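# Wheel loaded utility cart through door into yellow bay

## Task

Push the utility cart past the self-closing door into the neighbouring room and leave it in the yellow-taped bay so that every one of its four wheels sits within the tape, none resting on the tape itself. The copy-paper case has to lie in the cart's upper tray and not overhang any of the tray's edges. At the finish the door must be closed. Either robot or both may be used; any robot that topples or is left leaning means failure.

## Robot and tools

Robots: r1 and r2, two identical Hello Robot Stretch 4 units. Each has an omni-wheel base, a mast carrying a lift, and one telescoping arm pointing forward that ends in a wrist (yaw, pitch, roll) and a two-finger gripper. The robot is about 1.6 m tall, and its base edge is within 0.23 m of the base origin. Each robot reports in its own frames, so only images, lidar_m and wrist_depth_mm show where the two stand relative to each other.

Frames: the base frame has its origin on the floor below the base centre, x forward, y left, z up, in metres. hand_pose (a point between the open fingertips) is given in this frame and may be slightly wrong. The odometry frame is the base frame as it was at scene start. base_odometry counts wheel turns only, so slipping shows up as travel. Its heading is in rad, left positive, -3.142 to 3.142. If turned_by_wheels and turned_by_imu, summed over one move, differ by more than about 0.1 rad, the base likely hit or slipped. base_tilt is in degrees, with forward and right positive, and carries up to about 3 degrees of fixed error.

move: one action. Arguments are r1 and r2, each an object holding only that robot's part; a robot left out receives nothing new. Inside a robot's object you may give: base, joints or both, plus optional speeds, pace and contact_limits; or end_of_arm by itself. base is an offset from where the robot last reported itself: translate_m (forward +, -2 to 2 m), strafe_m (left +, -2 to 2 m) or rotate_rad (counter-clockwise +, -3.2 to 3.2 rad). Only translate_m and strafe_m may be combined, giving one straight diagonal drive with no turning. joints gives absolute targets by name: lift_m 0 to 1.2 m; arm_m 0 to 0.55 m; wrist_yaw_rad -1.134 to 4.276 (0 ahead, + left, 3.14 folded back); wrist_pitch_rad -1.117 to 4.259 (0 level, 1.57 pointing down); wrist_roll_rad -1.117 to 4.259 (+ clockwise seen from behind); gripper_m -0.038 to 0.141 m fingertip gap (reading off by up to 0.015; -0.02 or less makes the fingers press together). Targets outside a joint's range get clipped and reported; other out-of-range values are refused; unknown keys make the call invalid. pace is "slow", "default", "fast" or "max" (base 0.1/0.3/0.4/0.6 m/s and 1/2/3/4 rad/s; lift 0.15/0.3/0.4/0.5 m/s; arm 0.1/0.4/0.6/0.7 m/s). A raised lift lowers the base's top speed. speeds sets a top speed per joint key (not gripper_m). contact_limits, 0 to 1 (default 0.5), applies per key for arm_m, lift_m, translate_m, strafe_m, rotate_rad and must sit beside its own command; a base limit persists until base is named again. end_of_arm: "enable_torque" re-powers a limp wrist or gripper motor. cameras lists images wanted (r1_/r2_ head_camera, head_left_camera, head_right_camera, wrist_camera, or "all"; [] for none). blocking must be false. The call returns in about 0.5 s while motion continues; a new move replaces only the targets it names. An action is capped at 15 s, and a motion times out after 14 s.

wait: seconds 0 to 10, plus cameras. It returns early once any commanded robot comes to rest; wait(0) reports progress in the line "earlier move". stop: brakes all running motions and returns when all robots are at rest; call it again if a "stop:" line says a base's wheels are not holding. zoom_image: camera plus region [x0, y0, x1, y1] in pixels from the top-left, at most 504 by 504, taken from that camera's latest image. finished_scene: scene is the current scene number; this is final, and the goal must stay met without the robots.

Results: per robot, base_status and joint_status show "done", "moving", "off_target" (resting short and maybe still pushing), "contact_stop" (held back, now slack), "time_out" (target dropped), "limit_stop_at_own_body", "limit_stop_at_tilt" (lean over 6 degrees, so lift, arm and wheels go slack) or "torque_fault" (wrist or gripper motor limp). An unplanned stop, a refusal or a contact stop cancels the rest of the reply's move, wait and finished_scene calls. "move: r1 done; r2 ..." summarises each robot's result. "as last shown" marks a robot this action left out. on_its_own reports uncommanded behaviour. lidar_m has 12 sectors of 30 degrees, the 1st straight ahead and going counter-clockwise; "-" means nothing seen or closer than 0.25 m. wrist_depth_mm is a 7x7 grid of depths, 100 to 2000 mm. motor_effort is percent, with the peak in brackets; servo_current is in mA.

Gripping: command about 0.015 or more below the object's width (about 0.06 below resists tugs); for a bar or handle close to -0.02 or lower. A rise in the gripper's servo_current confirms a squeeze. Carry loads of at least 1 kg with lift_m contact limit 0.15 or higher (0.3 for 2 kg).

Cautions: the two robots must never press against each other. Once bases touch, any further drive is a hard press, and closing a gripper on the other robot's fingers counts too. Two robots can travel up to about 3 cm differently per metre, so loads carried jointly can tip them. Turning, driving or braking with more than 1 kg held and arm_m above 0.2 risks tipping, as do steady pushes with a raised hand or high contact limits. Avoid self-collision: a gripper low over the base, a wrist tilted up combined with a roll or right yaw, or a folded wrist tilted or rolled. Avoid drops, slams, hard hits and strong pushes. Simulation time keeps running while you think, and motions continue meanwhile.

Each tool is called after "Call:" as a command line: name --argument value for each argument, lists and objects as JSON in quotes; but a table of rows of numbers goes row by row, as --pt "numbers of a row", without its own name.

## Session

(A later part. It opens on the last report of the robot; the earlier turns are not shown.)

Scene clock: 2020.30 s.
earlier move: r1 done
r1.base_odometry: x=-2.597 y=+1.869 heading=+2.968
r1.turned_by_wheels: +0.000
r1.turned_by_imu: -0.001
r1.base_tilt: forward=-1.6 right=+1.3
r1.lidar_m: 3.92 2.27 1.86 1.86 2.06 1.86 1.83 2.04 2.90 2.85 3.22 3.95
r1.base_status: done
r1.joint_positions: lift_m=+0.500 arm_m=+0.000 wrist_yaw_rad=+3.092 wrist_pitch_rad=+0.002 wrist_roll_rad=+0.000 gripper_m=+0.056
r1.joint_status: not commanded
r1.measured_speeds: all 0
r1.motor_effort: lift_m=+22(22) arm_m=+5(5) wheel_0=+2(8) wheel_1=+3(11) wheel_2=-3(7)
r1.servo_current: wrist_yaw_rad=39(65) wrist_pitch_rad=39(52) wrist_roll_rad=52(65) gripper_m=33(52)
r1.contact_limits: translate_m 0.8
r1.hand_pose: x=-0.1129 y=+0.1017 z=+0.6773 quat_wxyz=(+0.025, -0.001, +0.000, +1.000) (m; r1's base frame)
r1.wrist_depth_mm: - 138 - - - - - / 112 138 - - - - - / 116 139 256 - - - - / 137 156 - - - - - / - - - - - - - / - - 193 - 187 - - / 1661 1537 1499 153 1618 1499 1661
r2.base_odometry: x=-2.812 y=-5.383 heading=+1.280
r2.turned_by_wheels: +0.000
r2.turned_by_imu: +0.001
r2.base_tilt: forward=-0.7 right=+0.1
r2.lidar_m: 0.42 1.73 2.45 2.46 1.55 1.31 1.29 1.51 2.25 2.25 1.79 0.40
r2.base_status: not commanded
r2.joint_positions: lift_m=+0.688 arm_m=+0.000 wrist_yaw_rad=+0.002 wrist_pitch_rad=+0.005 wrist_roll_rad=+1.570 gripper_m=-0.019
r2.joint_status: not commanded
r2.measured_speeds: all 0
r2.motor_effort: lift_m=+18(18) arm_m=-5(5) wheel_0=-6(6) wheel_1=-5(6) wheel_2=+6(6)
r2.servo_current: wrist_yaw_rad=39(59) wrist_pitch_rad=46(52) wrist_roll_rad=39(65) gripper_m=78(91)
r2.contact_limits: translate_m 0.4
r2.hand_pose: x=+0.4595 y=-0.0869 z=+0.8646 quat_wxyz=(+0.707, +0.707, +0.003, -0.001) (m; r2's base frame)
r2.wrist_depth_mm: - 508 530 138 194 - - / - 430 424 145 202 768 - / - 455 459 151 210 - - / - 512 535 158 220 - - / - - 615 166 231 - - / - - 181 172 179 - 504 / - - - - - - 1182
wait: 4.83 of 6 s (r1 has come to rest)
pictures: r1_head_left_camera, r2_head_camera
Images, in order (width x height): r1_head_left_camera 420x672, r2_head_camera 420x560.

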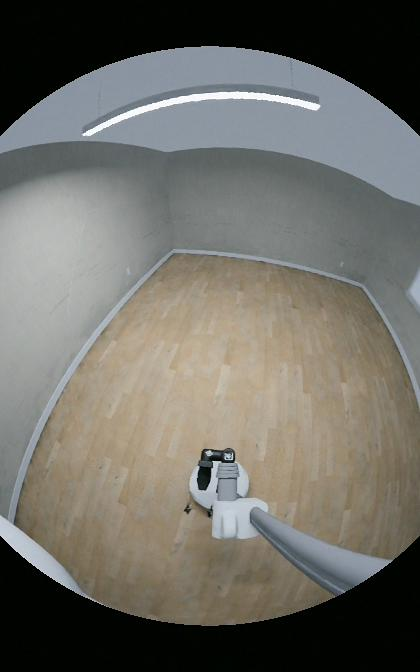

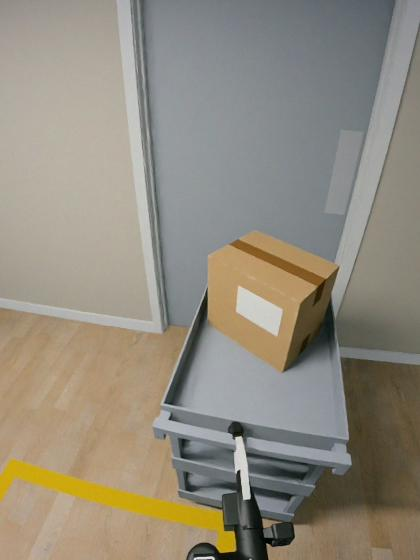

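Call:
move --blocking false --cameras '[]' --r2 '{"base":{"translate_m":-0.15,"strafe_m":0.22},"pace":"slow","contact_limits":{"translate_m":0.4}}'

Call:
wait --seconds 6 --cameras '["r2_head_camera","r2_head_left_camera","r2_head_right_camera"]'

Scene clock: 2055.87 s.
move: r2 moving
r1: as last shown
r1.turned_by_imu: +0.000
r1.lidar_m: 3.93 2.27 1.87 1.84 2.06 1.86 1.82 2.04 2.88 2.89 3.23 3.94
r1.motor_effort: lift_m=+22(22) arm_m=+5(5) wheel_0=+2(3) wheel_1=+3(3) wheel_2=-3(3)
r1.servo_current: wrist_yaw_rad=46(65) wrist_pitch_rad=39(52) wrist_roll_rad=46(59) gripper_m=46(52)
r1.contact_limits: translate_m 0.8
r1.wrist_depth_mm: - 138 - - - - - / 112 138 - - - - - / 116 139 257 - - - - / 136 156 - - - - - / - - - - - - - / - - 195 - 188 - - / 1708 1537 1499 153 1618 1499 1618
r2.base_odometry: x=-2.823 y=-5.387 heading=+1.280
r2.turned_by_wheels: +0.000
r2.turned_by_imu: +0.001
r2.base_tilt: forward=-0.7 right=+0.1
r2.lidar_m: 0.40 1.70 2.45 2.44 1.53 1.29 1.30 1.48 2.27 2.28 1.78 0.41
r2.base_status: translate_m moving; strafe_m moving
r2.joint_positions: lift_m=+0.688 arm_m=+0.000 wrist_yaw_rad=+0.000 wrist_pitch_rad=+0.005 wrist_roll_rad=+1.570 gripper_m=-0.019
r2.joint_status: not commanded
r2.measured_speeds: translate_m=-0.028 strafe_m=+0.039 rotate_rad=-0.004 lift_m=+0.000 arm_m=+0.000 wrist_yaw_rad=-0.015 wrist_pitch_rad=+0.000 wrist_roll_rad=+0.000
r2.motor_effort: lift_m=+18(18) arm_m=-4(5) wheel_0=-9(11) wheel_1=+7(7) wheel_2=+8(9)
r2.servo_current: wrist_yaw_rad=46(59) wrist_pitch_rad=39(46) wrist_roll_rad=39(59) gripper_m=78(85)
r2.contact_limits: translate_m 0.4
r2.hand_pose: x=+0.4593 y=-0.0875 z=+0.8646 quat_wxyz=(+0.707, +0.707, +0.002, -0.002) (m; r2's base frame)
r2.wrist_depth_mm: - 517 539 139 195 - - / - 433 433 146 203 768 - / - 459 459 151 211 - - / - 512 530 158 220 - - / - - 609 166 232 - - / - - 181 173 179 - 508 / - - - - - - 1205
pictures: none
No camera images: "cameras" was empty.

Scene clock: 2059.30 s.
earlier move: r2 done
r1.base_odometry: x=-2.597 y=+1.869 heading=+2.968
r1.turned_by_wheels: +0.000
r1.turned_by_imu: +0.000
r1.base_tilt: forward=-1.6 right=+1.3
r1.lidar_m: 3.93 2.29 1.87 1.85 2.08 1.85 1.83 2.02 2.91 2.89 3.22 3.96
r1.base_status: not commanded
r1.joint_positions: lift_m=+0.500 arm_m=+0.000 wrist_yaw_rad=+3.092 wrist_pitch_rad=+0.002 wrist_roll_rad=+0.000 gripper_m=+0.056
r1.joint_status: not commanded
r1.measured_speeds: all 0
r1.motor_effort: lift_m=+22(22) arm_m=+5(5) wheel_0=+2(3) wheel_1=+3(3) wheel_2=-3(3)
r1.servo_current: wrist_yaw_rad=39(72) wrist_pitch_rad=46(52) wrist_roll_rad=39(59) gripper_m=39(52)
r1.contact_limits: translate_m 0.8
r1.hand_pose: x=-0.1129 y=+0.1017 z=+0.6773 quat_wxyz=(+0.025, -0.001, +0.000, +1.000) (m; r1's base frame)
r1.wrist_depth_mm: - 138 - - - - - / 112 138 - - - - - / 116 139 258 - - - - / 137 157 - - - - - / - - - - - - - / - - 194 - 187 - - / 1708 1464 1537 153 1618 1499 1618
r2.base_odometry: x=-3.065 y=-5.464 heading=+1.280
r2.turned_by_wheels: +0.000
r2.turned_by_imu: -0.001
r2.base_tilt: forward=-0.7 right=+0.0
r2.lidar_m: 0.42 1.91 2.29 2.28 1.33 1.12 1.10 1.27 2.13 2.43 0.41 0.39
r2.base_status: done
r2.joint_positions: lift_m=+0.688 arm_m=+0.000 wrist_yaw_rad=-0.003 wrist_pitch_rad=+0.005 wrist_roll_rad=+1.570 gripper_m=-0.019
r2.joint_status: not commanded
r2.measured_speeds: all 0
r2.motor_effort: lift_m=+18(18) arm_m=-4(5) wheel_0=-6(16) wheel_1=+3(7) wheel_2=+4(9)
r2.servo_current: wrist_yaw_rad=52(59) wrist_pitch_rad=46(52) wrist_roll_rad=46(59) gripper_m=85(91)
r2.contact_limits: translate_m 0.4
r2.hand_pose: x=+0.4591 y=-0.0882 z=+0.8646 quat_wxyz=(+0.707, +0.707, +0.001, -0.003) (m; r2's base frame)
r2.wrist_depth_mm: - 384 392 114 169 - - / 1397 413 415 123 181 - - / 1464 496 500 131 195 - - / 1499 - 597 144 210 - - / - - - 153 228 - 517 / - - 181 168 179 1499 480 / - - - - - - 1182
wait: 3.43 of 6 s (r2 has come to rest)
pictures: r2_head_camera, r2_head_left_camera, r2_head_right_camera
Images, in order (width x height): r2_head_camera 420x560, r2_head_left_camera 420x672, r2_head_right_camera 420x672.

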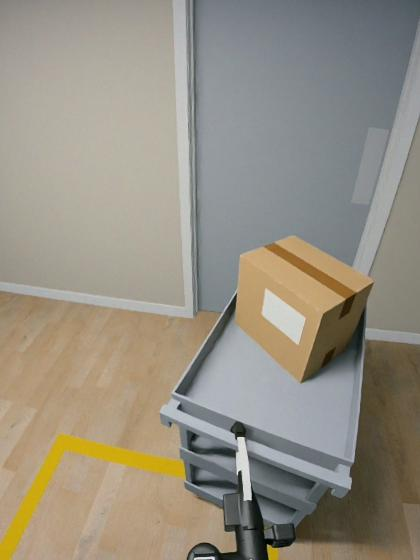

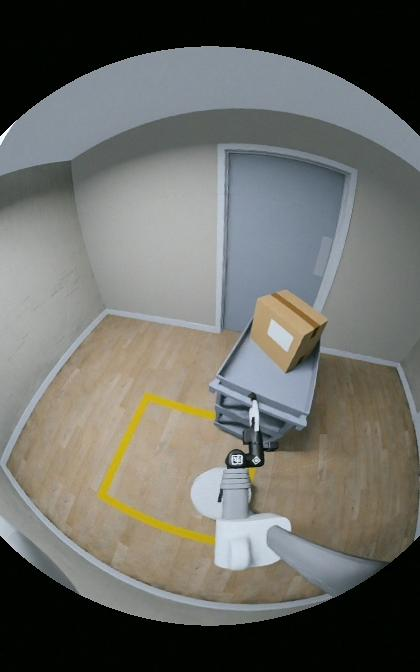

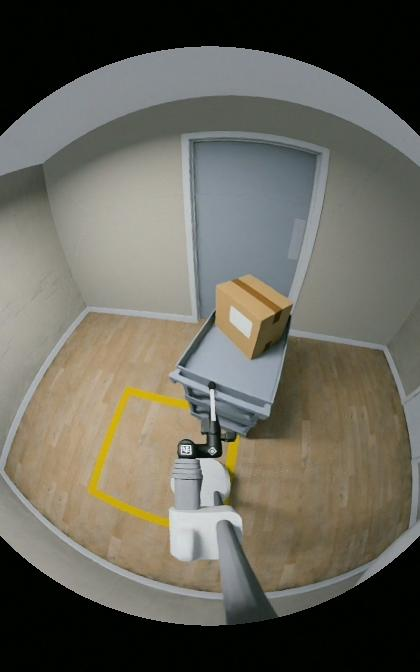

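Call:
move --blocking false --cameras '[]' --r2 '{"base":{"translate_m":-0.17,"strafe_m":0.18},"pace":"slow","contact_limits":{"translate_m":0.4}}'

Call:
wait --seconds 6 --cameras '["r2_head_camera","r2_head_left_camera","r2_head_right_camera"]'

Scene clock: 2064.73 s.
move: r2 moving
r1: as last shown
r1.lidar_m: 3.92 2.25 1.84 1.85 2.06 1.85 1.83 2.02 2.89 2.88 3.22 3.95
r1.servo_current: wrist_yaw_rad=65(72) wrist_pitch_rad=39(52) wrist_roll_rad=26(59) gripper_m=39(46)
r1.contact_limits: translate_m 0.8
r1.wrist_depth_mm: - 138 - - - - - / 112 138 - - - - - / 116 139 257 - - - - / 136 156 - - - - - / - - - - - - - / - - 194 - 187 - - / 1661 1537 1537 154 1537 1499 1661
r2.base_odometry: x=-3.077 y=-5.469 heading=+1.280
r2.turned_by_wheels: +0.000
r2.turned_by_imu: +0.001
r2.base_tilt: forward=-0.6 right=+0.1
r2.lidar_m: 0.44 1.94 2.26 2.26 1.34 1.09 1.09 1.23 2.05 2.46 0.43 0.37
r2.base_status: translate_m moving; strafe_m moving
r2.joint_positions: lift_m=+0.688 arm_m=+0.000 wrist_yaw_rad=-0.003 wrist_pitch_rad=+0.005 wrist_roll_rad=+1.570 gripper_m=-0.019
r2.joint_status: not commanded
r2.measured_speeds: translate_m=-0.034 strafe_m=+0.036 rotate_rad=+0.001 lift_m=+0.000 arm_m=+0.000 wrist_yaw_rad=+0.000 wrist_pitch_rad=+0.000 wrist_roll_rad=+0.000
r2.motor_effort: lift_m=+18(18) arm_m=-5(5) wheel_0=-6(13) wheel_1=+3(5) wheel_2=+7(7)
r2.servo_current: wrist_yaw_rad=52(52) wrist_pitch_rad=52(52) wrist_roll_rad=46(59) gripper_m=85(85)
r2.contact_limits: translate_m 0.4
r2.hand_pose: x=+0.4591 y=-0.0882 z=+0.8646 quat_wxyz=(+0.707, +0.707, +0.001, -0.003) (m; r2's base frame)
r2.wrist_depth_mm: - 382 389 113 168 - - / - 413 415 121 178 - - / 1464 496 500 130 194 - - / 1499 - 597 143 209 - - / - - - 153 228 - 517 / - - 181 168 179 1499 473 / - - - - - - 1205
pictures: none
No camera images: "cameras" was empty.

Scene clock: 2067.97 s.
earlier move: r2 done
r1.base_odometry: x=-2.597 y=+1.869 heading=+2.968
r1.turned_by_wheels: +0.000
r1.turned_by_imu: +0.000
r1.base_tilt: forward=-1.6 right=+1.3
r1.lidar_m: 3.92 2.26 1.86 1.85 2.09 1.84 1.84 2.01 2.90 2.87 3.23 3.95
r1.base_status: not commanded
r1.joint_positions: lift_m=+0.500 arm_m=+0.000 wrist_yaw_rad=+3.092 wrist_pitch_rad=+0.002 wrist_roll_rad=+0.000 gripper_m=+0.056
r1.joint_status: not commanded
r1.measured_speeds: all 0
r1.motor_effort: lift_m=+22(22) arm_m=+5(5) wheel_0=+3(3) wheel_1=+3(3) wheel_2=-3(3)
r1.servo_current: wrist_yaw_rad=52(72) wrist_pitch_rad=39(52) wrist_roll_rad=33(65) gripper_m=39(52)
r1.contact_limits: translate_m 0.8
r1.hand_pose: x=-0.1129 y=+0.1017 z=+0.6773 quat_wxyz=(+0.025, -0.001, +0.000, +1.000) (m; r1's base frame)
r1.wrist_depth_mm: - 138 - - - - - / 112 139 - - - - - / 116 139 257 - - - - / 136 156 - - - - - / - - - - - - - / - - 193 - 187 - - / 1708 1499 1537 153 1661 1499 1661
r2.base_odometry: x=-3.286 y=-5.575 heading=+1.280
r2.turned_by_wheels: +0.001
r2.turned_by_imu: +0.001
r2.base_tilt: forward=-0.7 right=+0.1
r2.lidar_m: 0.44 2.17 2.14 1.97 1.08 0.91 0.89 1.03 1.70 2.58 0.42 0.33
r2.base_status: done
r2.joint_positions: lift_m=+0.688 arm_m=+0.000 wrist_yaw_rad=-0.002 wrist_pitch_rad=+0.005 wrist_roll_rad=+1.570 gripper_m=-0.019
r2.joint_status: not commanded
r2.measured_speeds: all 0
r2.motor_effort: lift_m=+18(18) arm_m=-5(5) wheel_0=-3(13) wheel_1=+5(7) wheel_2=+8(11)
r2.servo_current: wrist_yaw_rad=59(59) wrist_pitch_rad=46(52) wrist_roll_rad=46(59) gripper_m=78(91)
r2.contact_limits: translate_m 0.4
r2.hand_pose: x=+0.4592 y=-0.0881 z=+0.8646 quat_wxyz=(+0.707, +0.707, +0.001, -0.003) (m; r2's base frame)
r2.wrist_depth_mm: 1576 357 362 - 148 - - / 1537 433 436 103 163 - - / 1618 - 559 109 180 - - / 1708 - - 126 201 - - / - - - 143 225 1576 488 / - - 180 161 179 1499 1205 / - - - - 338 - 343
wait: 3.23 of 6 s (r2 has come to rest)
pictures: r2_head_camera, r2_head_left_camera, r2_head_right_camera
Images, in order (width x height): r2_head_camera 420x560, r2_head_left_camera 420x672, r2_head_right_camera 420x672.

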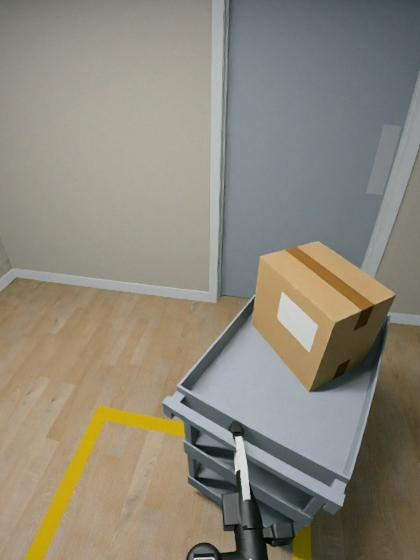

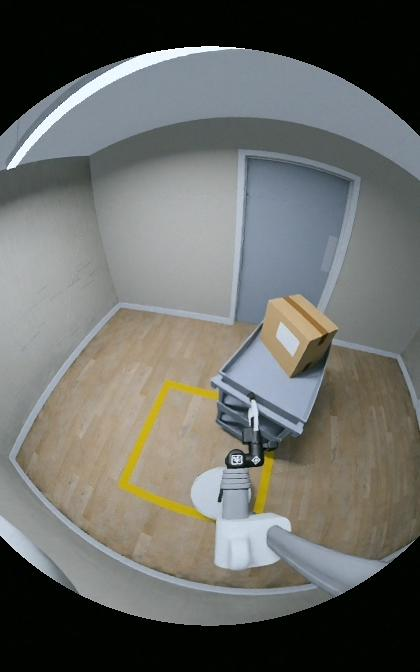

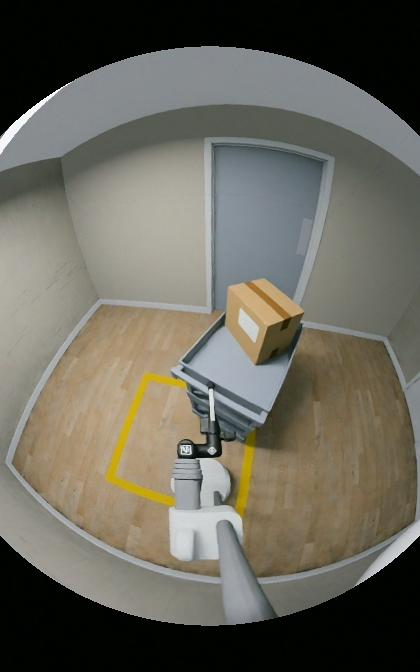

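Call:
move --blocking false --cameras '[]' --r2 '{"base":{"rotate_rad":-0.27},"pace":"slow","contact_limits":{"rotate_rad":0.4}}'

Call:
wait --seconds 4 --cameras '[]'

Call:
move --blocking false --cameras '[]' --r2 '{"base":{"translate_m":-0.14,"strafe_m":0.28},"pace":"slow","contact_limits":{"translate_m":0.4}}'

Call:
wait --seconds 6 --cameras '["r2_head_camera","r2_head_left_camera","r2_head_right_camera"]'

Scene clock: 2078.47 s.
move: r2 moving
r1: as last shown
r1.lidar_m: 3.91 2.26 1.86 1.83 2.08 1.85 1.84 2.00 2.91 2.87 3.21 3.96
r1.servo_current: wrist_yaw_rad=39(65) wrist_pitch_rad=46(46) wrist_roll_rad=39(59) gripper_m=39(46)
r1.contact_limits: translate_m 0.8
r1.wrist_depth_mm: - 138 - - - - - / 112 139 - - - - - / 116 139 257 - - - - / 136 156 - - - - - / - - - - - - - / - - 194 - 188 - - / 1756 1499 1537 153 1576 1499 1618
r2.base_odometry: x=-3.286 y=-5.575 heading=+1.155
r2.turned_by_wheels: -0.125
r2.turned_by_imu: -0.120
r2.base_tilt: forward=-0.7 right=+0.1
r2.lidar_m: 0.42 2.03 2.16 2.12 1.20 0.90 0.90 0.95 1.48 2.58 2.49 0.39
r2.base_status: rotate_rad moving
r2.joint_positions: lift_m=+0.688 arm_m=+0.000 wrist_yaw_rad=+0.009 wrist_pitch_rad=+0.005 wrist_roll_rad=+1.570 gripper_m=-0.019
r2.joint_status: not commanded
r2.measured_speeds: translate_m=-0.001 strafe_m=-0.001 rotate_rad=-0.494 lift_m=+0.000 arm_m=+0.000 wrist_yaw_rad=+0.000 wrist_pitch_rad=+0.000 wrist_roll_rad=+0.000
r2.motor_effort: lift_m=+18(18) arm_m=-5(5) wheel_0=+16(16) wheel_1=+9(10) wheel_2=+12(13)
r2.servo_current: wrist_yaw_rad=59(65) wrist_pitch_rad=46(46) wrist_roll_rad=46(52) gripper_m=85(85)
r2.contact_limits: rotate_rad 0.4
r2.hand_pose: x=+0.4602 y=-0.0848 z=+0.8646 quat_wxyz=(+0.707, +0.707, +0.005, +0.001) (m; r2's base frame)
r2.wrist_depth_mm: 1499 379 384 106 163 - - / 1576 407 413 117 175 - - / 1618 492 496 125 190 - - / 1661 - 597 135 205 - - / - - - 148 224 1499 521 / - - 182 166 179 1499 477 / - - - - - - 1182
pictures: none
No camera images: "cameras" was empty.

Scene clock: 2079.30 s.
earlier move: r2 done
r1.base_odometry: x=-2.597 y=+1.869 heading=+2.968
r1.turned_by_wheels: +0.000
r1.turned_by_imu: +0.000
r1.base_tilt: forward=-1.5 right=+1.2
r1.lidar_m: 3.91 2.25 1.84 1.84 2.09 1.87 1.84 2.03 2.91 2.88 3.23 3.95
r1.base_status: not commanded
r1.joint_positions: lift_m=+0.500 arm_m=+0.000 wrist_yaw_rad=+3.092 wrist_pitch_rad=+0.002 wrist_roll_rad=+0.000 gripper_m=+0.056
r1.joint_status: not commanded
r1.measured_speeds: all 0
r1.motor_effort: lift_m=+22(22) arm_m=+5(5) wheel_0=+2(3) wheel_1=+3(3) wheel_2=-3(3)
r1.servo_current: wrist_yaw_rad=52(72) wrist_pitch_rad=39(52) wrist_roll_rad=46(59) gripper_m=39(46)
r1.contact_limits: translate_m 0.8
r1.hand_pose: x=-0.1129 y=+0.1017 z=+0.6773 quat_wxyz=(+0.025, -0.001, +0.000, +1.000) (m; r1's base frame)
r1.wrist_depth_mm: - 138 - - - - - / 112 139 - - - - - / 116 139 257 - - - - / 136 156 - - - - - / - - - - - - - / - - 194 - 187 - - / 1756 1499 1499 153 1618 1499 1661
r2.base_odometry: x=-3.286 y=-5.575 heading=+1.011
r2.turned_by_wheels: -0.144
r2.turned_by_imu: -0.140
r2.base_tilt: forward=-0.6 right=+0.1
r2.lidar_m: 0.40 1.95 2.24 2.13 1.40 0.97 0.89 0.91 1.25 2.58 2.67 0.40
r2.base_status: done
r2.joint_positions: lift_m=+0.688 arm_m=+0.000 wrist_yaw_rad=+0.001 wrist_pitch_rad=+0.005 wrist_roll_rad=+1.570 gripper_m=-0.019
r2.joint_status: not commanded
r2.measured_speeds: all 0
r2.motor_effort: lift_m=+18(18) arm_m=-5(5) wheel_0=+4(16) wheel_1=+4(10) wheel_2=+4(13)
r2.servo_current: wrist_yaw_rad=39(65) wrist_pitch_rad=52(52) wrist_roll_rad=59(59) gripper_m=72(85)
r2.contact_limits: rotate_rad 0.4
r2.hand_pose: x=+0.4594 y=-0.0873 z=+0.8646 quat_wxyz=(+0.707, +0.707, +0.002, -0.002) (m; r2's base frame)
r2.wrist_depth_mm: - - - 153 208 750 - / 1708 480 500 156 215 - - / 1756 445 452 160 220 - - / 1708 504 504 164 225 842 - / 1708 - 585 169 232 - - / - - 181 173 180 - 525 / - - - - - - 1182
wait: 0.83 of 4 s (r2 has come to rest)
pictures: none
No camera images: "cameras" was empty.

Scene clock: 2079.80 s.
move: r2 moving
r1: as last shown
r1.base_tilt: forward=-1.5 right=+1.3
r1.lidar_m: 3.92 2.27 1.86 1.84 2.09 1.86 1.82 2.01 2.91 2.87 3.21 3.93
r1.servo_current: wrist_yaw_rad=39(65) wrist_pitch_rad=39(52) wrist_roll_rad=59(59) gripper_m=39(46)
r1.contact_limits: translate_m 0.8
r1.wrist_depth_mm: - 138 - - - - - / 112 139 - - - - - / 115 139 257 - - - - / 137 157 - - - - - / - - - - - - - / - - 193 - 187 - - / 1708 1499 1537 154 1576 1499 1661
r2.base_odometry: x=-3.298 y=-5.573 heading=+1.012
r2.turned_by_wheels: +0.000
r2.turned_by_imu: +0.001
r2.base_tilt: forward=-0.6 right=+0.1
r2.lidar_m: 0.42 1.97 2.25 2.11 1.38 0.94 0.90 0.93 1.24 2.60 2.68 0.42
r2.base_status: translate_m moving; strafe_m moving
r2.joint_positions: lift_m=+0.688 arm_m=+0.000 wrist_yaw_rad=+0.001 wrist_pitch_rad=+0.005 wrist_roll_rad=+1.570 gripper_m=-0.019
r2.joint_status: not commanded
r2.measured_speeds: translate_m=-0.023 strafe_m=+0.043 rotate_rad=-0.002 lift_m=+0.000 arm_m=+0.000 wrist_yaw_rad=+0.000 wrist_pitch_rad=+0.000 wrist_roll_rad=+0.000
r2.motor_effort: lift_m=+18(18) arm_m=-5(5) wheel_0=-8(11) wheel_1=+5(7) wheel_2=+9(10)
r2.servo_current: wrist_yaw_rad=46(52) wrist_pitch_rad=46(46) wrist_roll_rad=39(59) gripper_m=85(85)
r2.contact_limits: translate_m 0.4
r2.hand_pose: x=+0.4594 y=-0.0873 z=+0.8646 quat_wxyz=(+0.707, +0.707, +0.002, -0.002) (m; r2's base frame)
r2.wrist_depth_mm: - - - 153 209 750 - / 1661 480 500 158 216 - - / 1708 449 449 161 220 - - / 1756 504 508 165 226 831 - / 1661 - 585 170 232 - - / - - 181 174 181 1499 - / - - - - - - 1182
pictures: none
No camera images: "cameras" was empty.

Scene clock: 2083.70 s.
earlier move: r2 done
r1.base_odometry: x=-2.597 y=+1.869 heading=+2.968
r1.turned_by_wheels: +0.000
r1.turned_by_imu: +0.000
r1.base_tilt: forward=-1.5 right=+1.3
r1.lidar_m: 3.92 2.28 1.86 1.85 2.08 1.87 1.83 2.03 2.91 2.87 3.22 3.96
r1.base_status: not commanded
r1.joint_positions: lift_m=+0.500 arm_m=+0.000 wrist_yaw_rad=+3.092 wrist_pitch_rad=+0.002 wrist_roll_rad=+0.000 gripper_m=+0.056
r1.joint_status: not commanded
r1.measured_speeds: all 0
r1.motor_effort: lift_m=+22(22) arm_m=+5(5) wheel_0=+2(3) wheel_1=+3(3) wheel_2=-3(3)
r1.servo_current: wrist_yaw_rad=52(72) wrist_pitch_rad=46(52) wrist_roll_rad=59(65) gripper_m=46(52)
r1.contact_limits: translate_m 0.8
r1.hand_pose: x=-0.1129 y=+0.1017 z=+0.6773 quat_wxyz=(+0.025, -0.001, +0.000, +1.000) (m; r1's base frame)
r1.wrist_depth_mm: - 138 - - - - - / 112 139 - - - - - / 116 139 256 - - - - / 137 156 - - - - - / - - - - - - - / - - 193 - 188 - - / 1708 1499 1537 153 1576 1499 1618
r2.base_odometry: x=-3.597 y=-5.545 heading=+1.011
r2.turned_by_wheels: +0.000
r2.turned_by_imu: -0.001
r2.base_tilt: forward=-0.7 right=+0.1
r2.lidar_m: 0.45 2.09 1.95 1.83 1.17 0.82 0.76 0.79 1.09 2.62 0.39 0.37
r2.base_status: done
r2.joint_positions: lift_m=+0.688 arm_m=+0.000 wrist_yaw_rad=-0.003 wrist_pitch_rad=+0.005 wrist_roll_rad=+1.570 gripper_m=-0.019
r2.joint_status: not commanded
r2.measured_speeds: all 0
r2.motor_effort: lift_m=+18(18) arm_m=-5(5) wheel_0=-7(13) wheel_1=+3(7) wheel_2=+2(10)
r2.servo_current: wrist_yaw_rad=59(59) wrist_pitch_rad=46(52) wrist_roll_rad=39(65) gripper_m=85(91)
r2.contact_limits: translate_m 0.4
r2.hand_pose: x=+0.4591 y=-0.0883 z=+0.8646 quat_wxyz=(+0.707, +0.707, +0.001, -0.003) (m; r2's base frame)
r2.wrist_depth_mm: - 375 375 106 163 - - / 1808 418 424 118 176 - - / 1808 517 517 125 190 - - / 1808 - 621 137 207 - - / - - - 150 227 1576 496 / - - 181 167 179 1499 1182 / - - - - - - 1098
wait: 3.90 of 6 s (r2 has come to rest)
pictures: r2_head_camera, r2_head_left_camera, r2_head_right_camera
Images, in order (width x height): r2_head_camera 420x560, r2_head_left_camera 420x672, r2_head_right_camera 420x672.

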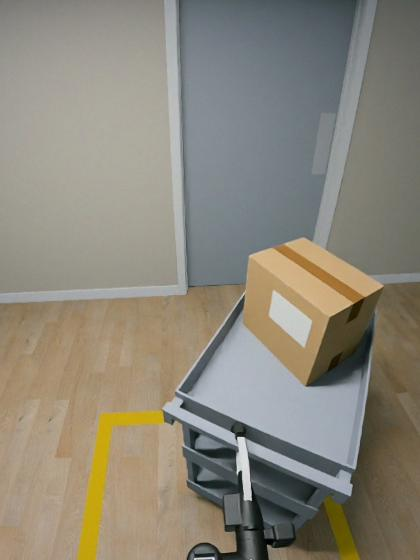

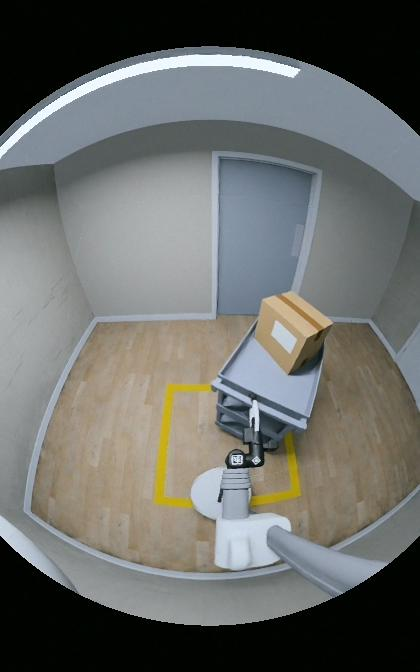

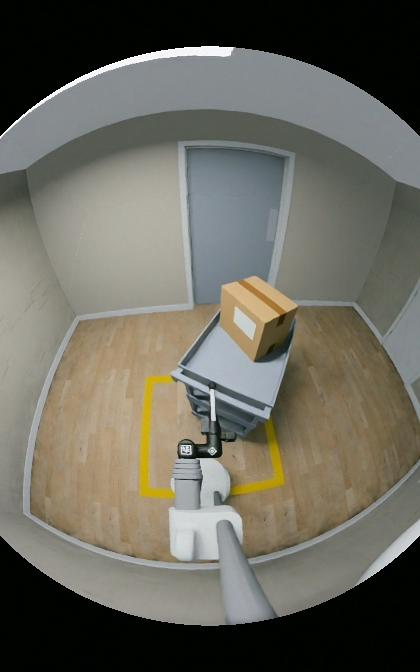

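Call:
move --blocking false --cameras '[]' --r2 '{"base":{"translate_m":-0.23,"strafe_m":0.2},"pace":"slow","contact_limits":{"translate_m":0.4}}'

Call:
wait --seconds 6 --cameras '["r2_head_camera","r2_head_left_camera","r2_head_right_camera"]'

Scene clock: 2098.27 s.
move: r2 moving
r1: as last shown
r1.base_tilt: forward=-1.6 right=+1.3
r1.lidar_m: 3.93 2.26 1.85 1.84 2.10 1.86 1.83 2.02 2.89 2.89 3.21 3.94
r1.motor_effort: lift_m=+22(22) arm_m=+5(5) wheel_0=+3(3) wheel_1=+3(3) wheel_2=-3(3)
r1.servo_current: wrist_yaw_rad=46(52) wrist_pitch_rad=33(46) wrist_roll_rad=39(52) gripper_m=46(52)
r1.contact_limits: translate_m 0.8
r1.wrist_depth_mm: - 138 - - - - - / 112 139 - - - - - / 115 139 257 - - - - / 136 156 - - - - - / - - - - - - - / - - 194 - 188 - - / 1661 1499 1576 153 1618 1464 1618
r2.base_odometry: x=-3.610 y=-5.549 heading=+1.012
r2.turned_by_wheels: +0.000
r2.turned_by_imu: +0.001
r2.base_tilt: forward=-0.6 right=+0.1
r2.lidar_m: 0.44 2.09 1.95 1.83 1.17 0.80 0.77 0.78 1.06 2.57 0.40 0.37
r2.base_status: translate_m moving; strafe_m moving
r2.joint_positions: lift_m=+0.688 arm_m=+0.000 wrist_yaw_rad=-0.003 wrist_pitch_rad=+0.005 wrist_roll_rad=+1.570 gripper_m=-0.019
r2.joint_status: not commanded
r2.measured_speeds: translate_m=-0.038 strafe_m=+0.033 rotate_rad=+0.000 lift_m=+0.000 arm_m=+0.000 wrist_yaw_rad=+0.000 wrist_pitch_rad=+0.000 wrist_roll_rad=+0.000
r2.motor_effort: lift_m=+18(18) arm_m=-5(5) wheel_0=-11(13) wheel_1=+5(5) wheel_2=+9(10)
r2.servo_current: wrist_yaw_rad=52(72) wrist_pitch_rad=39(46) wrist_roll_rad=39(52) gripper_m=85(85)
r2.contact_limits: translate_m 0.4
r2.hand_pose: x=+0.4591 y=-0.0883 z=+0.8646 quat_wxyz=(+0.707, +0.707, +0.001, -0.003) (m; r2's base frame)
r2.wrist_depth_mm: - 366 368 104 161 - - / 1808 418 427 116 174 - - / 1756 512 521 123 189 - - / 1808 - 597 135 207 - - / - - - 149 227 1576 512 / - - 181 169 180 1499 1205 / - - - - - - 1060
pictures: none
No camera images: "cameras" was empty.

Scene clock: 2102.03 s.
earlier move: r2 done
r1.base_odometry: x=-2.597 y=+1.869 heading=+2.968
r1.turned_by_wheels: +0.000
r1.turned_by_imu: +0.000
r1.base_tilt: forward=-1.6 right=+1.3
r1.lidar_m: 3.92 2.28 1.85 1.85 2.06 1.87 1.85 2.02 2.91 2.85 3.23 3.96
r1.base_status: not commanded
r1.joint_positions: lift_m=+0.500 arm_m=+0.000 wrist_yaw_rad=+3.092 wrist_pitch_rad=+0.002 wrist_roll_rad=+0.000 gripper_m=+0.056
r1.joint_status: not commanded
r1.measured_speeds: all 0
r1.motor_effort: lift_m=+22(22) arm_m=+5(5) wheel_0=+2(3) wheel_1=+3(3) wheel_2=-3(3)
r1.servo_current: wrist_yaw_rad=52(65) wrist_pitch_rad=46(52) wrist_roll_rad=59(65) gripper_m=46(52)
r1.contact_limits: translate_m 0.8
r1.hand_pose: x=-0.1129 y=+0.1017 z=+0.6773 quat_wxyz=(+0.025, -0.001, +0.000, +1.000) (m; r1's base frame)
r1.wrist_depth_mm: - 138 - - - - - / 112 138 - - - - - / 116 139 256 - - - - / 136 156 - - - - - / - - - - - - - / - - 194 - 188 - - / 1808 1499 1576 153 1576 1464 1661
r2.base_odometry: x=-3.889 y=-5.634 heading=+1.012
r2.turned_by_wheels: +0.000
r2.turned_by_imu: +0.000
r2.base_tilt: forward=-0.7 right=+0.1
r2.lidar_m: 0.44 2.32 1.74 1.62 0.86 0.56 0.54 0.58 0.78 1.88 0.34 0.33
r2.base_status: done
r2.joint_positions: lift_m=+0.688 arm_m=+0.000 wrist_yaw_rad=-0.002 wrist_pitch_rad=+0.005 wrist_roll_rad=+1.570 gripper_m=-0.019
r2.joint_status: not commanded
r2.measured_speeds: all 0
r2.motor_effort: lift_m=+18(18) arm_m=-5(5) wheel_0=-5(13) wheel_1=+5(7) wheel_2=+6(12)
r2.servo_current: wrist_yaw_rad=59(72) wrist_pitch_rad=46(52) wrist_roll_rad=46(59) gripper_m=78(91)
r2.contact_limits: translate_m 0.4
r2.hand_pose: x=+0.4592 y=-0.0880 z=+0.8646 quat_wxyz=(+0.707, +0.707, +0.001, -0.003) (m; r2's base frame)
r2.wrist_depth_mm: - 384 375 - 135 - - / - 525 477 - 150 - - / - - - - 169 - - / - - - 107 193 1499 512 / - - - 127 225 1618 466 / - - 185 153 179 1661 1205 / - - - - 340 1576 1078
wait: 3.77 of 6 s (r2 has come to rest)
pictures: r2_head_camera, r2_head_left_camera, r2_head_right_camera
Images, in order (width x height): r2_head_camera 420x560, r2_head_left_camera 420x672, r2_head_right_camera 420x672.

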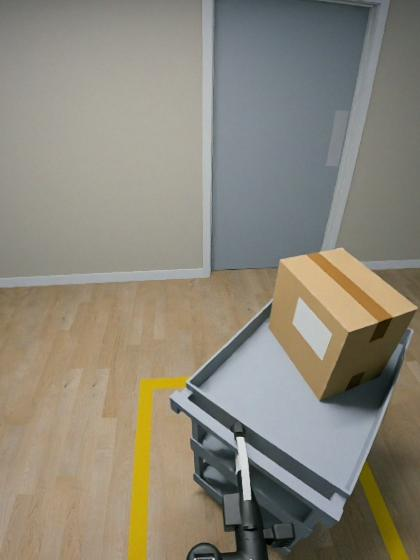

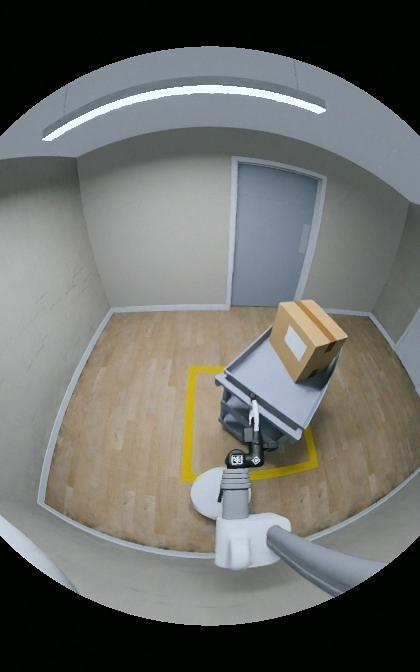

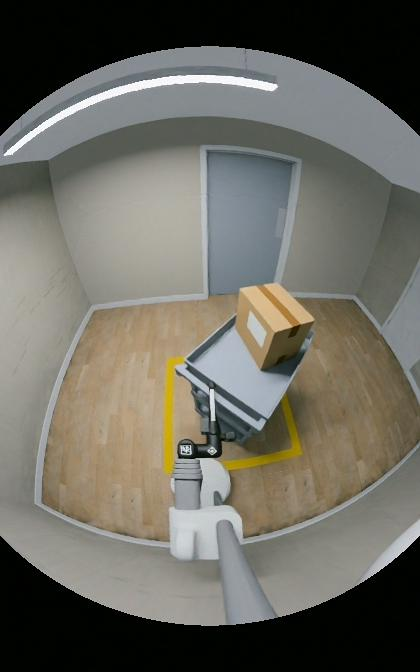

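Call:
zoom_image --camera "r2_head_left_camera" --region '[170, 280, 370, 500]'

Call:
zoom_image --camera "r2_head_right_camera" --region '[140, 270, 340, 490]'

Scaled by 2.291 from the camera's 420x672 image, which has a finer 600x960 frame.

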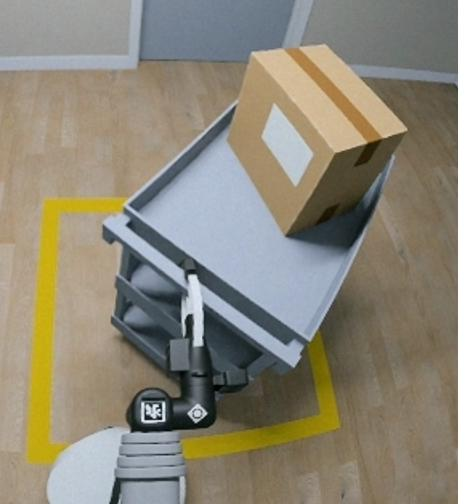

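Scaled by 2.291 from the camera's 420x672 image, which has a finer 600x960 frame.

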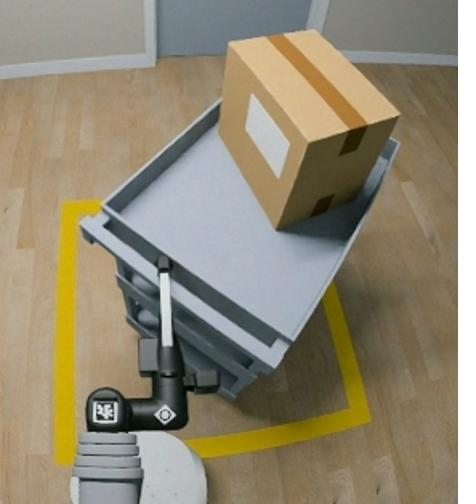

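Call:
move --blocking false --cameras '[]' --r2 '{"joints":{"gripper_m":0.1}}'

Call:
wait --seconds 3 --cameras '["r2_head_camera"]'

Call:
move --blocking false --cameras '[]' --r2 '{"base":{"translate_m":-0.22},"pace":"slow","contact_limits":{"translate_m":0.3}}'

Call:
wait --seconds 5 --cameras '["r2_head_camera","r2_head_left_camera","r2_head_right_camera"]'

Scene clock: 2124.00 s.
move: r2 moving
r1: as last shown
r1.lidar_m: 3.94 2.27 1.84 1.85 2.06 1.86 1.83 2.02 2.90 2.88 3.20 3.94
r1.motor_effort: lift_m=+22(22) arm_m=+5(5) wheel_0=+3(3) wheel_1=+3(3) wheel_2=-3(3)
r1.servo_current: wrist_yaw_rad=52(65) wrist_pitch_rad=39(46) wrist_roll_rad=39(59) gripper_m=39(46)
r1.contact_limits: translate_m 0.8
r1.wrist_depth_mm: - 138 - - - - - / 112 139 - - - - - / 116 139 258 - - - - / 136 156 - - - - - / - - - - - - - / - - 193 - 188 - - / 1756 1499 1499 153 1618 1430 1661
r2.base_odometry: x=-3.889 y=-5.634 heading=+1.012
r2.turned_by_wheels: +0.000
r2.turned_by_imu: +0.000
r2.base_tilt: forward=-0.7 right=+0.1
r2.lidar_m: 0.47 2.31 1.73 1.61 0.85 0.59 0.53 0.55 0.76 1.90 0.33 0.32
r2.base_status: not commanded
r2.joint_positions: lift_m=+0.688 arm_m=+0.000 wrist_yaw_rad=-0.002 wrist_pitch_rad=+0.005 wrist_roll_rad=+1.570 gripper_m=+0.005
r2.joint_status: gripper_m moving
r2.measured_speeds: all 0
r2.motor_effort: lift_m=+18(18) arm_m=-5(5) wheel_0=-5(6) wheel_1=+5(5) wheel_2=+6(7)
r2.servo_current: wrist_yaw_rad=46(52) wrist_pitch_rad=52(52) wrist_roll_rad=39(59) gripper_m=98(98)
r2.contact_limits: translate_m 0.4
r2.hand_pose: x=+0.4592 y=-0.0880 z=+0.8646 quat_wxyz=(+0.707, +0.707, +0.001, -0.003) (m; r2's base frame)
r2.wrist_depth_mm: - 387 375 - 137 - - / - 521 469 - 153 - - / - - - - 172 - - / - - - 110 196 1499 517 / - - - 131 229 1537 473 / 1983 - 188 158 184 1618 1205 / - - - - - 349 1060
pictures: none
No camera images: "cameras" was empty.

Scene clock: 2125.43 s.
earlier move: r2 done
r1.base_odometry: x=-2.597 y=+1.869 heading=+2.968
r1.turned_by_wheels: +0.000
r1.turned_by_imu: +0.000
r1.base_tilt: forward=-1.6 right=+1.3
r1.lidar_m: 3.92 2.24 1.87 1.85 2.06 1.85 1.83 2.05 2.89 2.89 3.23 3.95
r1.base_status: not commanded
r1.joint_positions: lift_m=+0.500 arm_m=+0.000 wrist_yaw_rad=+3.092 wrist_pitch_rad=+0.002 wrist_roll_rad=+0.000 gripper_m=+0.056
r1.joint_status: not commanded
r1.measured_speeds: all 0
r1.motor_effort: lift_m=+22(22) arm_m=+5(5) wheel_0=+2(3) wheel_1=+3(3) wheel_2=-3(3)
r1.servo_current: wrist_yaw_rad=39(65) wrist_pitch_rad=39(46) wrist_roll_rad=46(72) gripper_m=39(46)
r1.contact_limits: translate_m 0.8
r1.hand_pose: x=-0.1129 y=+0.1017 z=+0.6773 quat_wxyz=(+0.025, -0.001, +0.000, +1.000) (m; r1's base frame)
r1.wrist_depth_mm: - 138 - - - - - / 112 138 - - - - - / 116 139 257 - - - - / 136 156 - - - - - / - - - - - - - / - - 193 - 187 - - / 1756 1499 1537 153 1576 1464 1618
r2.base_odometry: x=-3.889 y=-5.634 heading=+1.012
r2.turned_by_wheels: +0.000
r2.turned_by_imu: +0.000
r2.base_tilt: forward=-0.7 right=+0.1
r2.lidar_m: 0.46 2.32 1.72 1.63 0.87 0.59 0.54 0.58 0.77 1.90 0.36 0.33
r2.base_status: not commanded
r2.joint_positions: lift_m=+0.688 arm_m=+0.000 wrist_yaw_rad=-0.002 wrist_pitch_rad=+0.005 wrist_roll_rad=+1.570 gripper_m=+0.100
r2.joint_status: all done
r2.measured_speeds: all 0
r2.motor_effort: lift_m=+18(18) arm_m=-5(5) wheel_0=-5(6) wheel_1=+5(5) wheel_2=+5(7)
r2.servo_current: wrist_yaw_rad=39(59) wrist_pitch_rad=46(52) wrist_roll_rad=59(59) gripper_m=52(117)
r2.contact_limits: translate_m 0.4
r2.hand_pose: x=+0.4592 y=-0.0880 z=+0.8646 quat_wxyz=(+0.707, +0.707, +0.001, -0.003) (m; r2's base frame)
r2.wrist_depth_mm: - 397 387 - 139 - - / - - 488 - 158 - - / - - - 106 182 - - / - - - 121 204 1499 508 / - - - 146 230 1618 477 / - - 193 169 193 1430 1138 / - - - - 359 1708 1138
wait: 1.43 of 3 s (r2 has come to rest)
pictures: r2_head_camera
Images, in order (width x height): r2_head_camera 420x560.

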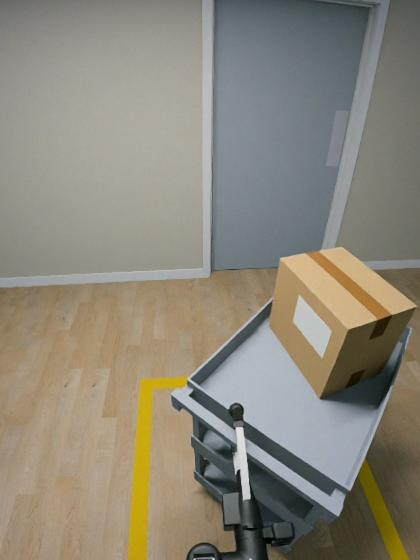

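Scene clock: 2125.93 s.
move: r2 moving
r1: as last shown
r1.lidar_m: 3.92 2.28 1.86 1.85 2.05 1.86 1.84 2.00 2.88 2.88 3.20 3.96
r1.servo_current: wrist_yaw_rad=46(65) wrist_pitch_rad=46(46) wrist_roll_rad=52(65) gripper_m=46(46)
r1.contact_limits: translate_m 0.8
r1.wrist_depth_mm: - 138 - - - - - / 112 139 - - - - - / 116 139 257 - - - - / 136 156 - - - - - / - - - - - - - / - - 194 - 187 - - / 1708 1499 1537 154 1576 1430 1708
r2.base_odometry: x=-3.895 y=-5.644 heading=+1.012
r2.turned_by_wheels: +0.000
r2.turned_by_imu: +0.000
r2.base_tilt: forward=-0.6 right=+0.1
r2.lidar_m: 0.47 2.32 1.74 1.63 0.81 0.57 0.54 0.55 0.77 1.84 0.36 0.35
r2.base_status: translate_m moving
r2.joint_positions: lift_m=+0.688 arm_m=+0.000 wrist_yaw_rad=-0.002 wrist_pitch_rad=+0.005 wrist_roll_rad=+1.570 gripper_m=+0.100
r2.joint_status: not commanded
r2.measured_speeds: translate_m=-0.048 strafe_m=+0.000 rotate_rad=+0.001 lift_m=+0.000 arm_m=+0.000 wrist_yaw_rad=+0.000 wrist_pitch_rad=+0.000 wrist_roll_rad=+0.000
r2.motor_effort: lift_m=+18(18) arm_m=-5(5) wheel_0=-9(10) wheel_1=-5(6) wheel_2=+10(10)
r2.servo_current: wrist_yaw_rad=52(65) wrist_pitch_rad=52(52) wrist_roll_rad=46(59) gripper_m=52(59)
r2.contact_limits: translate_m 0.3
r2.hand_pose: x=+0.4592 y=-0.0880 z=+0.8646 quat_wxyz=(+0.707, +0.707, +0.001, -0.003) (m; r2's base frame)
r2.wrist_depth_mm: - 402 392 - 150 - - / - - 492 105 168 - - / - - - 113 189 - - / - - - 133 216 1576 517 / - - - 159 244 1756 473 / - - 193 179 193 1430 424 / - - - - - 1756 1138
pictures: none
No camera images: "cameras" was empty.

Scene clock: 2128.90 s.
earlier move: r2 done
r1.base_odometry: x=-2.597 y=+1.869 heading=+2.968
r1.turned_by_wheels: +0.000
r1.turned_by_imu: +0.000
r1.base_tilt: forward=-1.6 right=+1.3
r1.lidar_m: 3.92 2.25 1.87 1.85 2.07 1.85 1.81 2.04 2.89 2.88 3.22 3.94
r1.base_status: not commanded
r1.joint_positions: lift_m=+0.500 arm_m=+0.000 wrist_yaw_rad=+3.092 wrist_pitch_rad=+0.002 wrist_roll_rad=+0.000 gripper_m=+0.056
r1.joint_status: not commanded
r1.measured_speeds: all 0
r1.motor_effort: lift_m=+22(22) arm_m=+5(5) wheel_0=+3(3) wheel_1=+3(3) wheel_2=-3(3)
r1.servo_current: wrist_yaw_rad=39(72) wrist_pitch_rad=39(52) wrist_roll_rad=33(65) gripper_m=46(52)
r1.contact_limits: translate_m 0.8
r1.hand_pose: x=-0.1129 y=+0.1017 z=+0.6773 quat_wxyz=(+0.025, -0.001, +0.000, +1.000) (m; r1's base frame)
r1.wrist_depth_mm: - 138 - - - - - / 112 139 - - - - - / 116 139 258 - - - - / 136 156 - - - - - / - - - - - - - / - - 193 - 187 - - / 1708 1499 1537 153 1661 1499 1661
r2.base_odometry: x=-4.005 y=-5.820 heading=+1.011
r2.turned_by_wheels: +0.000
r2.turned_by_imu: +0.000
r2.base_tilt: forward=-0.7 right=+0.0
r2.lidar_m: 0.57 2.45 1.72 1.63 0.51 0.36 0.33 0.35 0.47 1.16 3.18 0.53
r2.base_status: done
r2.joint_positions: lift_m=+0.688 arm_m=+0.000 wrist_yaw_rad=-0.002 wrist_pitch_rad=+0.005 wrist_roll_rad=+1.570 gripper_m=+0.100
r2.joint_status: not commanded
r2.measured_speeds: all 0
r2.motor_effort: lift_m=+18(18) arm_m=-5(5) wheel_0=-4(10) wheel_1=-5(7) wheel_2=+5(10)
r2.servo_current: wrist_yaw_rad=65(65) wrist_pitch_rad=46(52) wrist_roll_rad=46(65) gripper_m=52(59)
r2.contact_limits: translate_m 0.3
r2.hand_pose: x=+0.4592 y=-0.0880 z=+0.8646 quat_wxyz=(+0.707, +0.707, +0.001, -0.003) (m; r2's base frame)
r2.wrist_depth_mm: - - 544 243 301 - - / - - 597 325 347 - - / - - - 364 946 - - / - - - 415 - - 445 / - - - 535 - - 508 / - - 193 554 194 1537 1182 / - - - - - 1921 1182
wait: 2.97 of 5 s (r2 has come to rest)
pictures: r2_head_camera, r2_head_left_camera, r2_head_right_camera
Images, in order (width x height): r2_head_camera 420x560, r2_head_left_camera 420x672, r2_head_right_camera 420x672.

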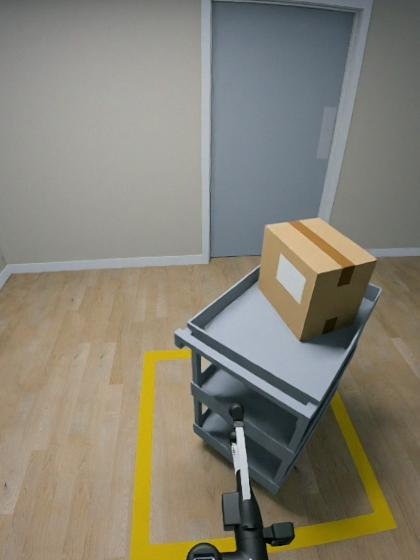

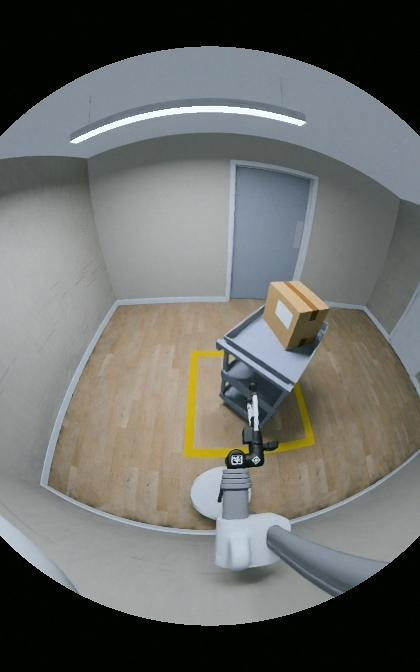

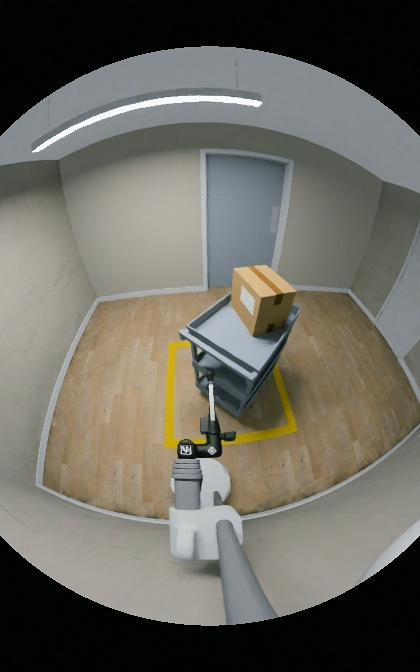

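Call:
zoom_image --camera "r2_head_camera" --region '[120, 250, 420, 560]'

Call:
zoom_image --camera "r2_head_right_camera" --region '[140, 260, 320, 460]'

Scaled by 1.626 from the camera's 420x560 image, which has a finer 1200x1600 frame.

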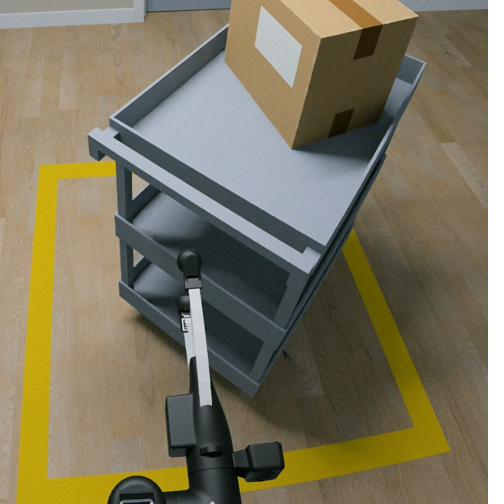

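Scaled by 2.520 from the camera's 420x672 image, which has a finer 600x960 frame.

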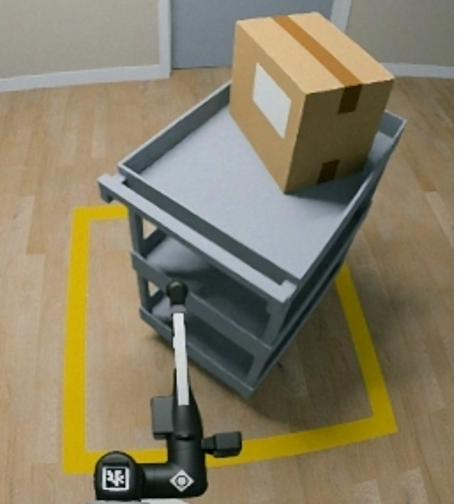

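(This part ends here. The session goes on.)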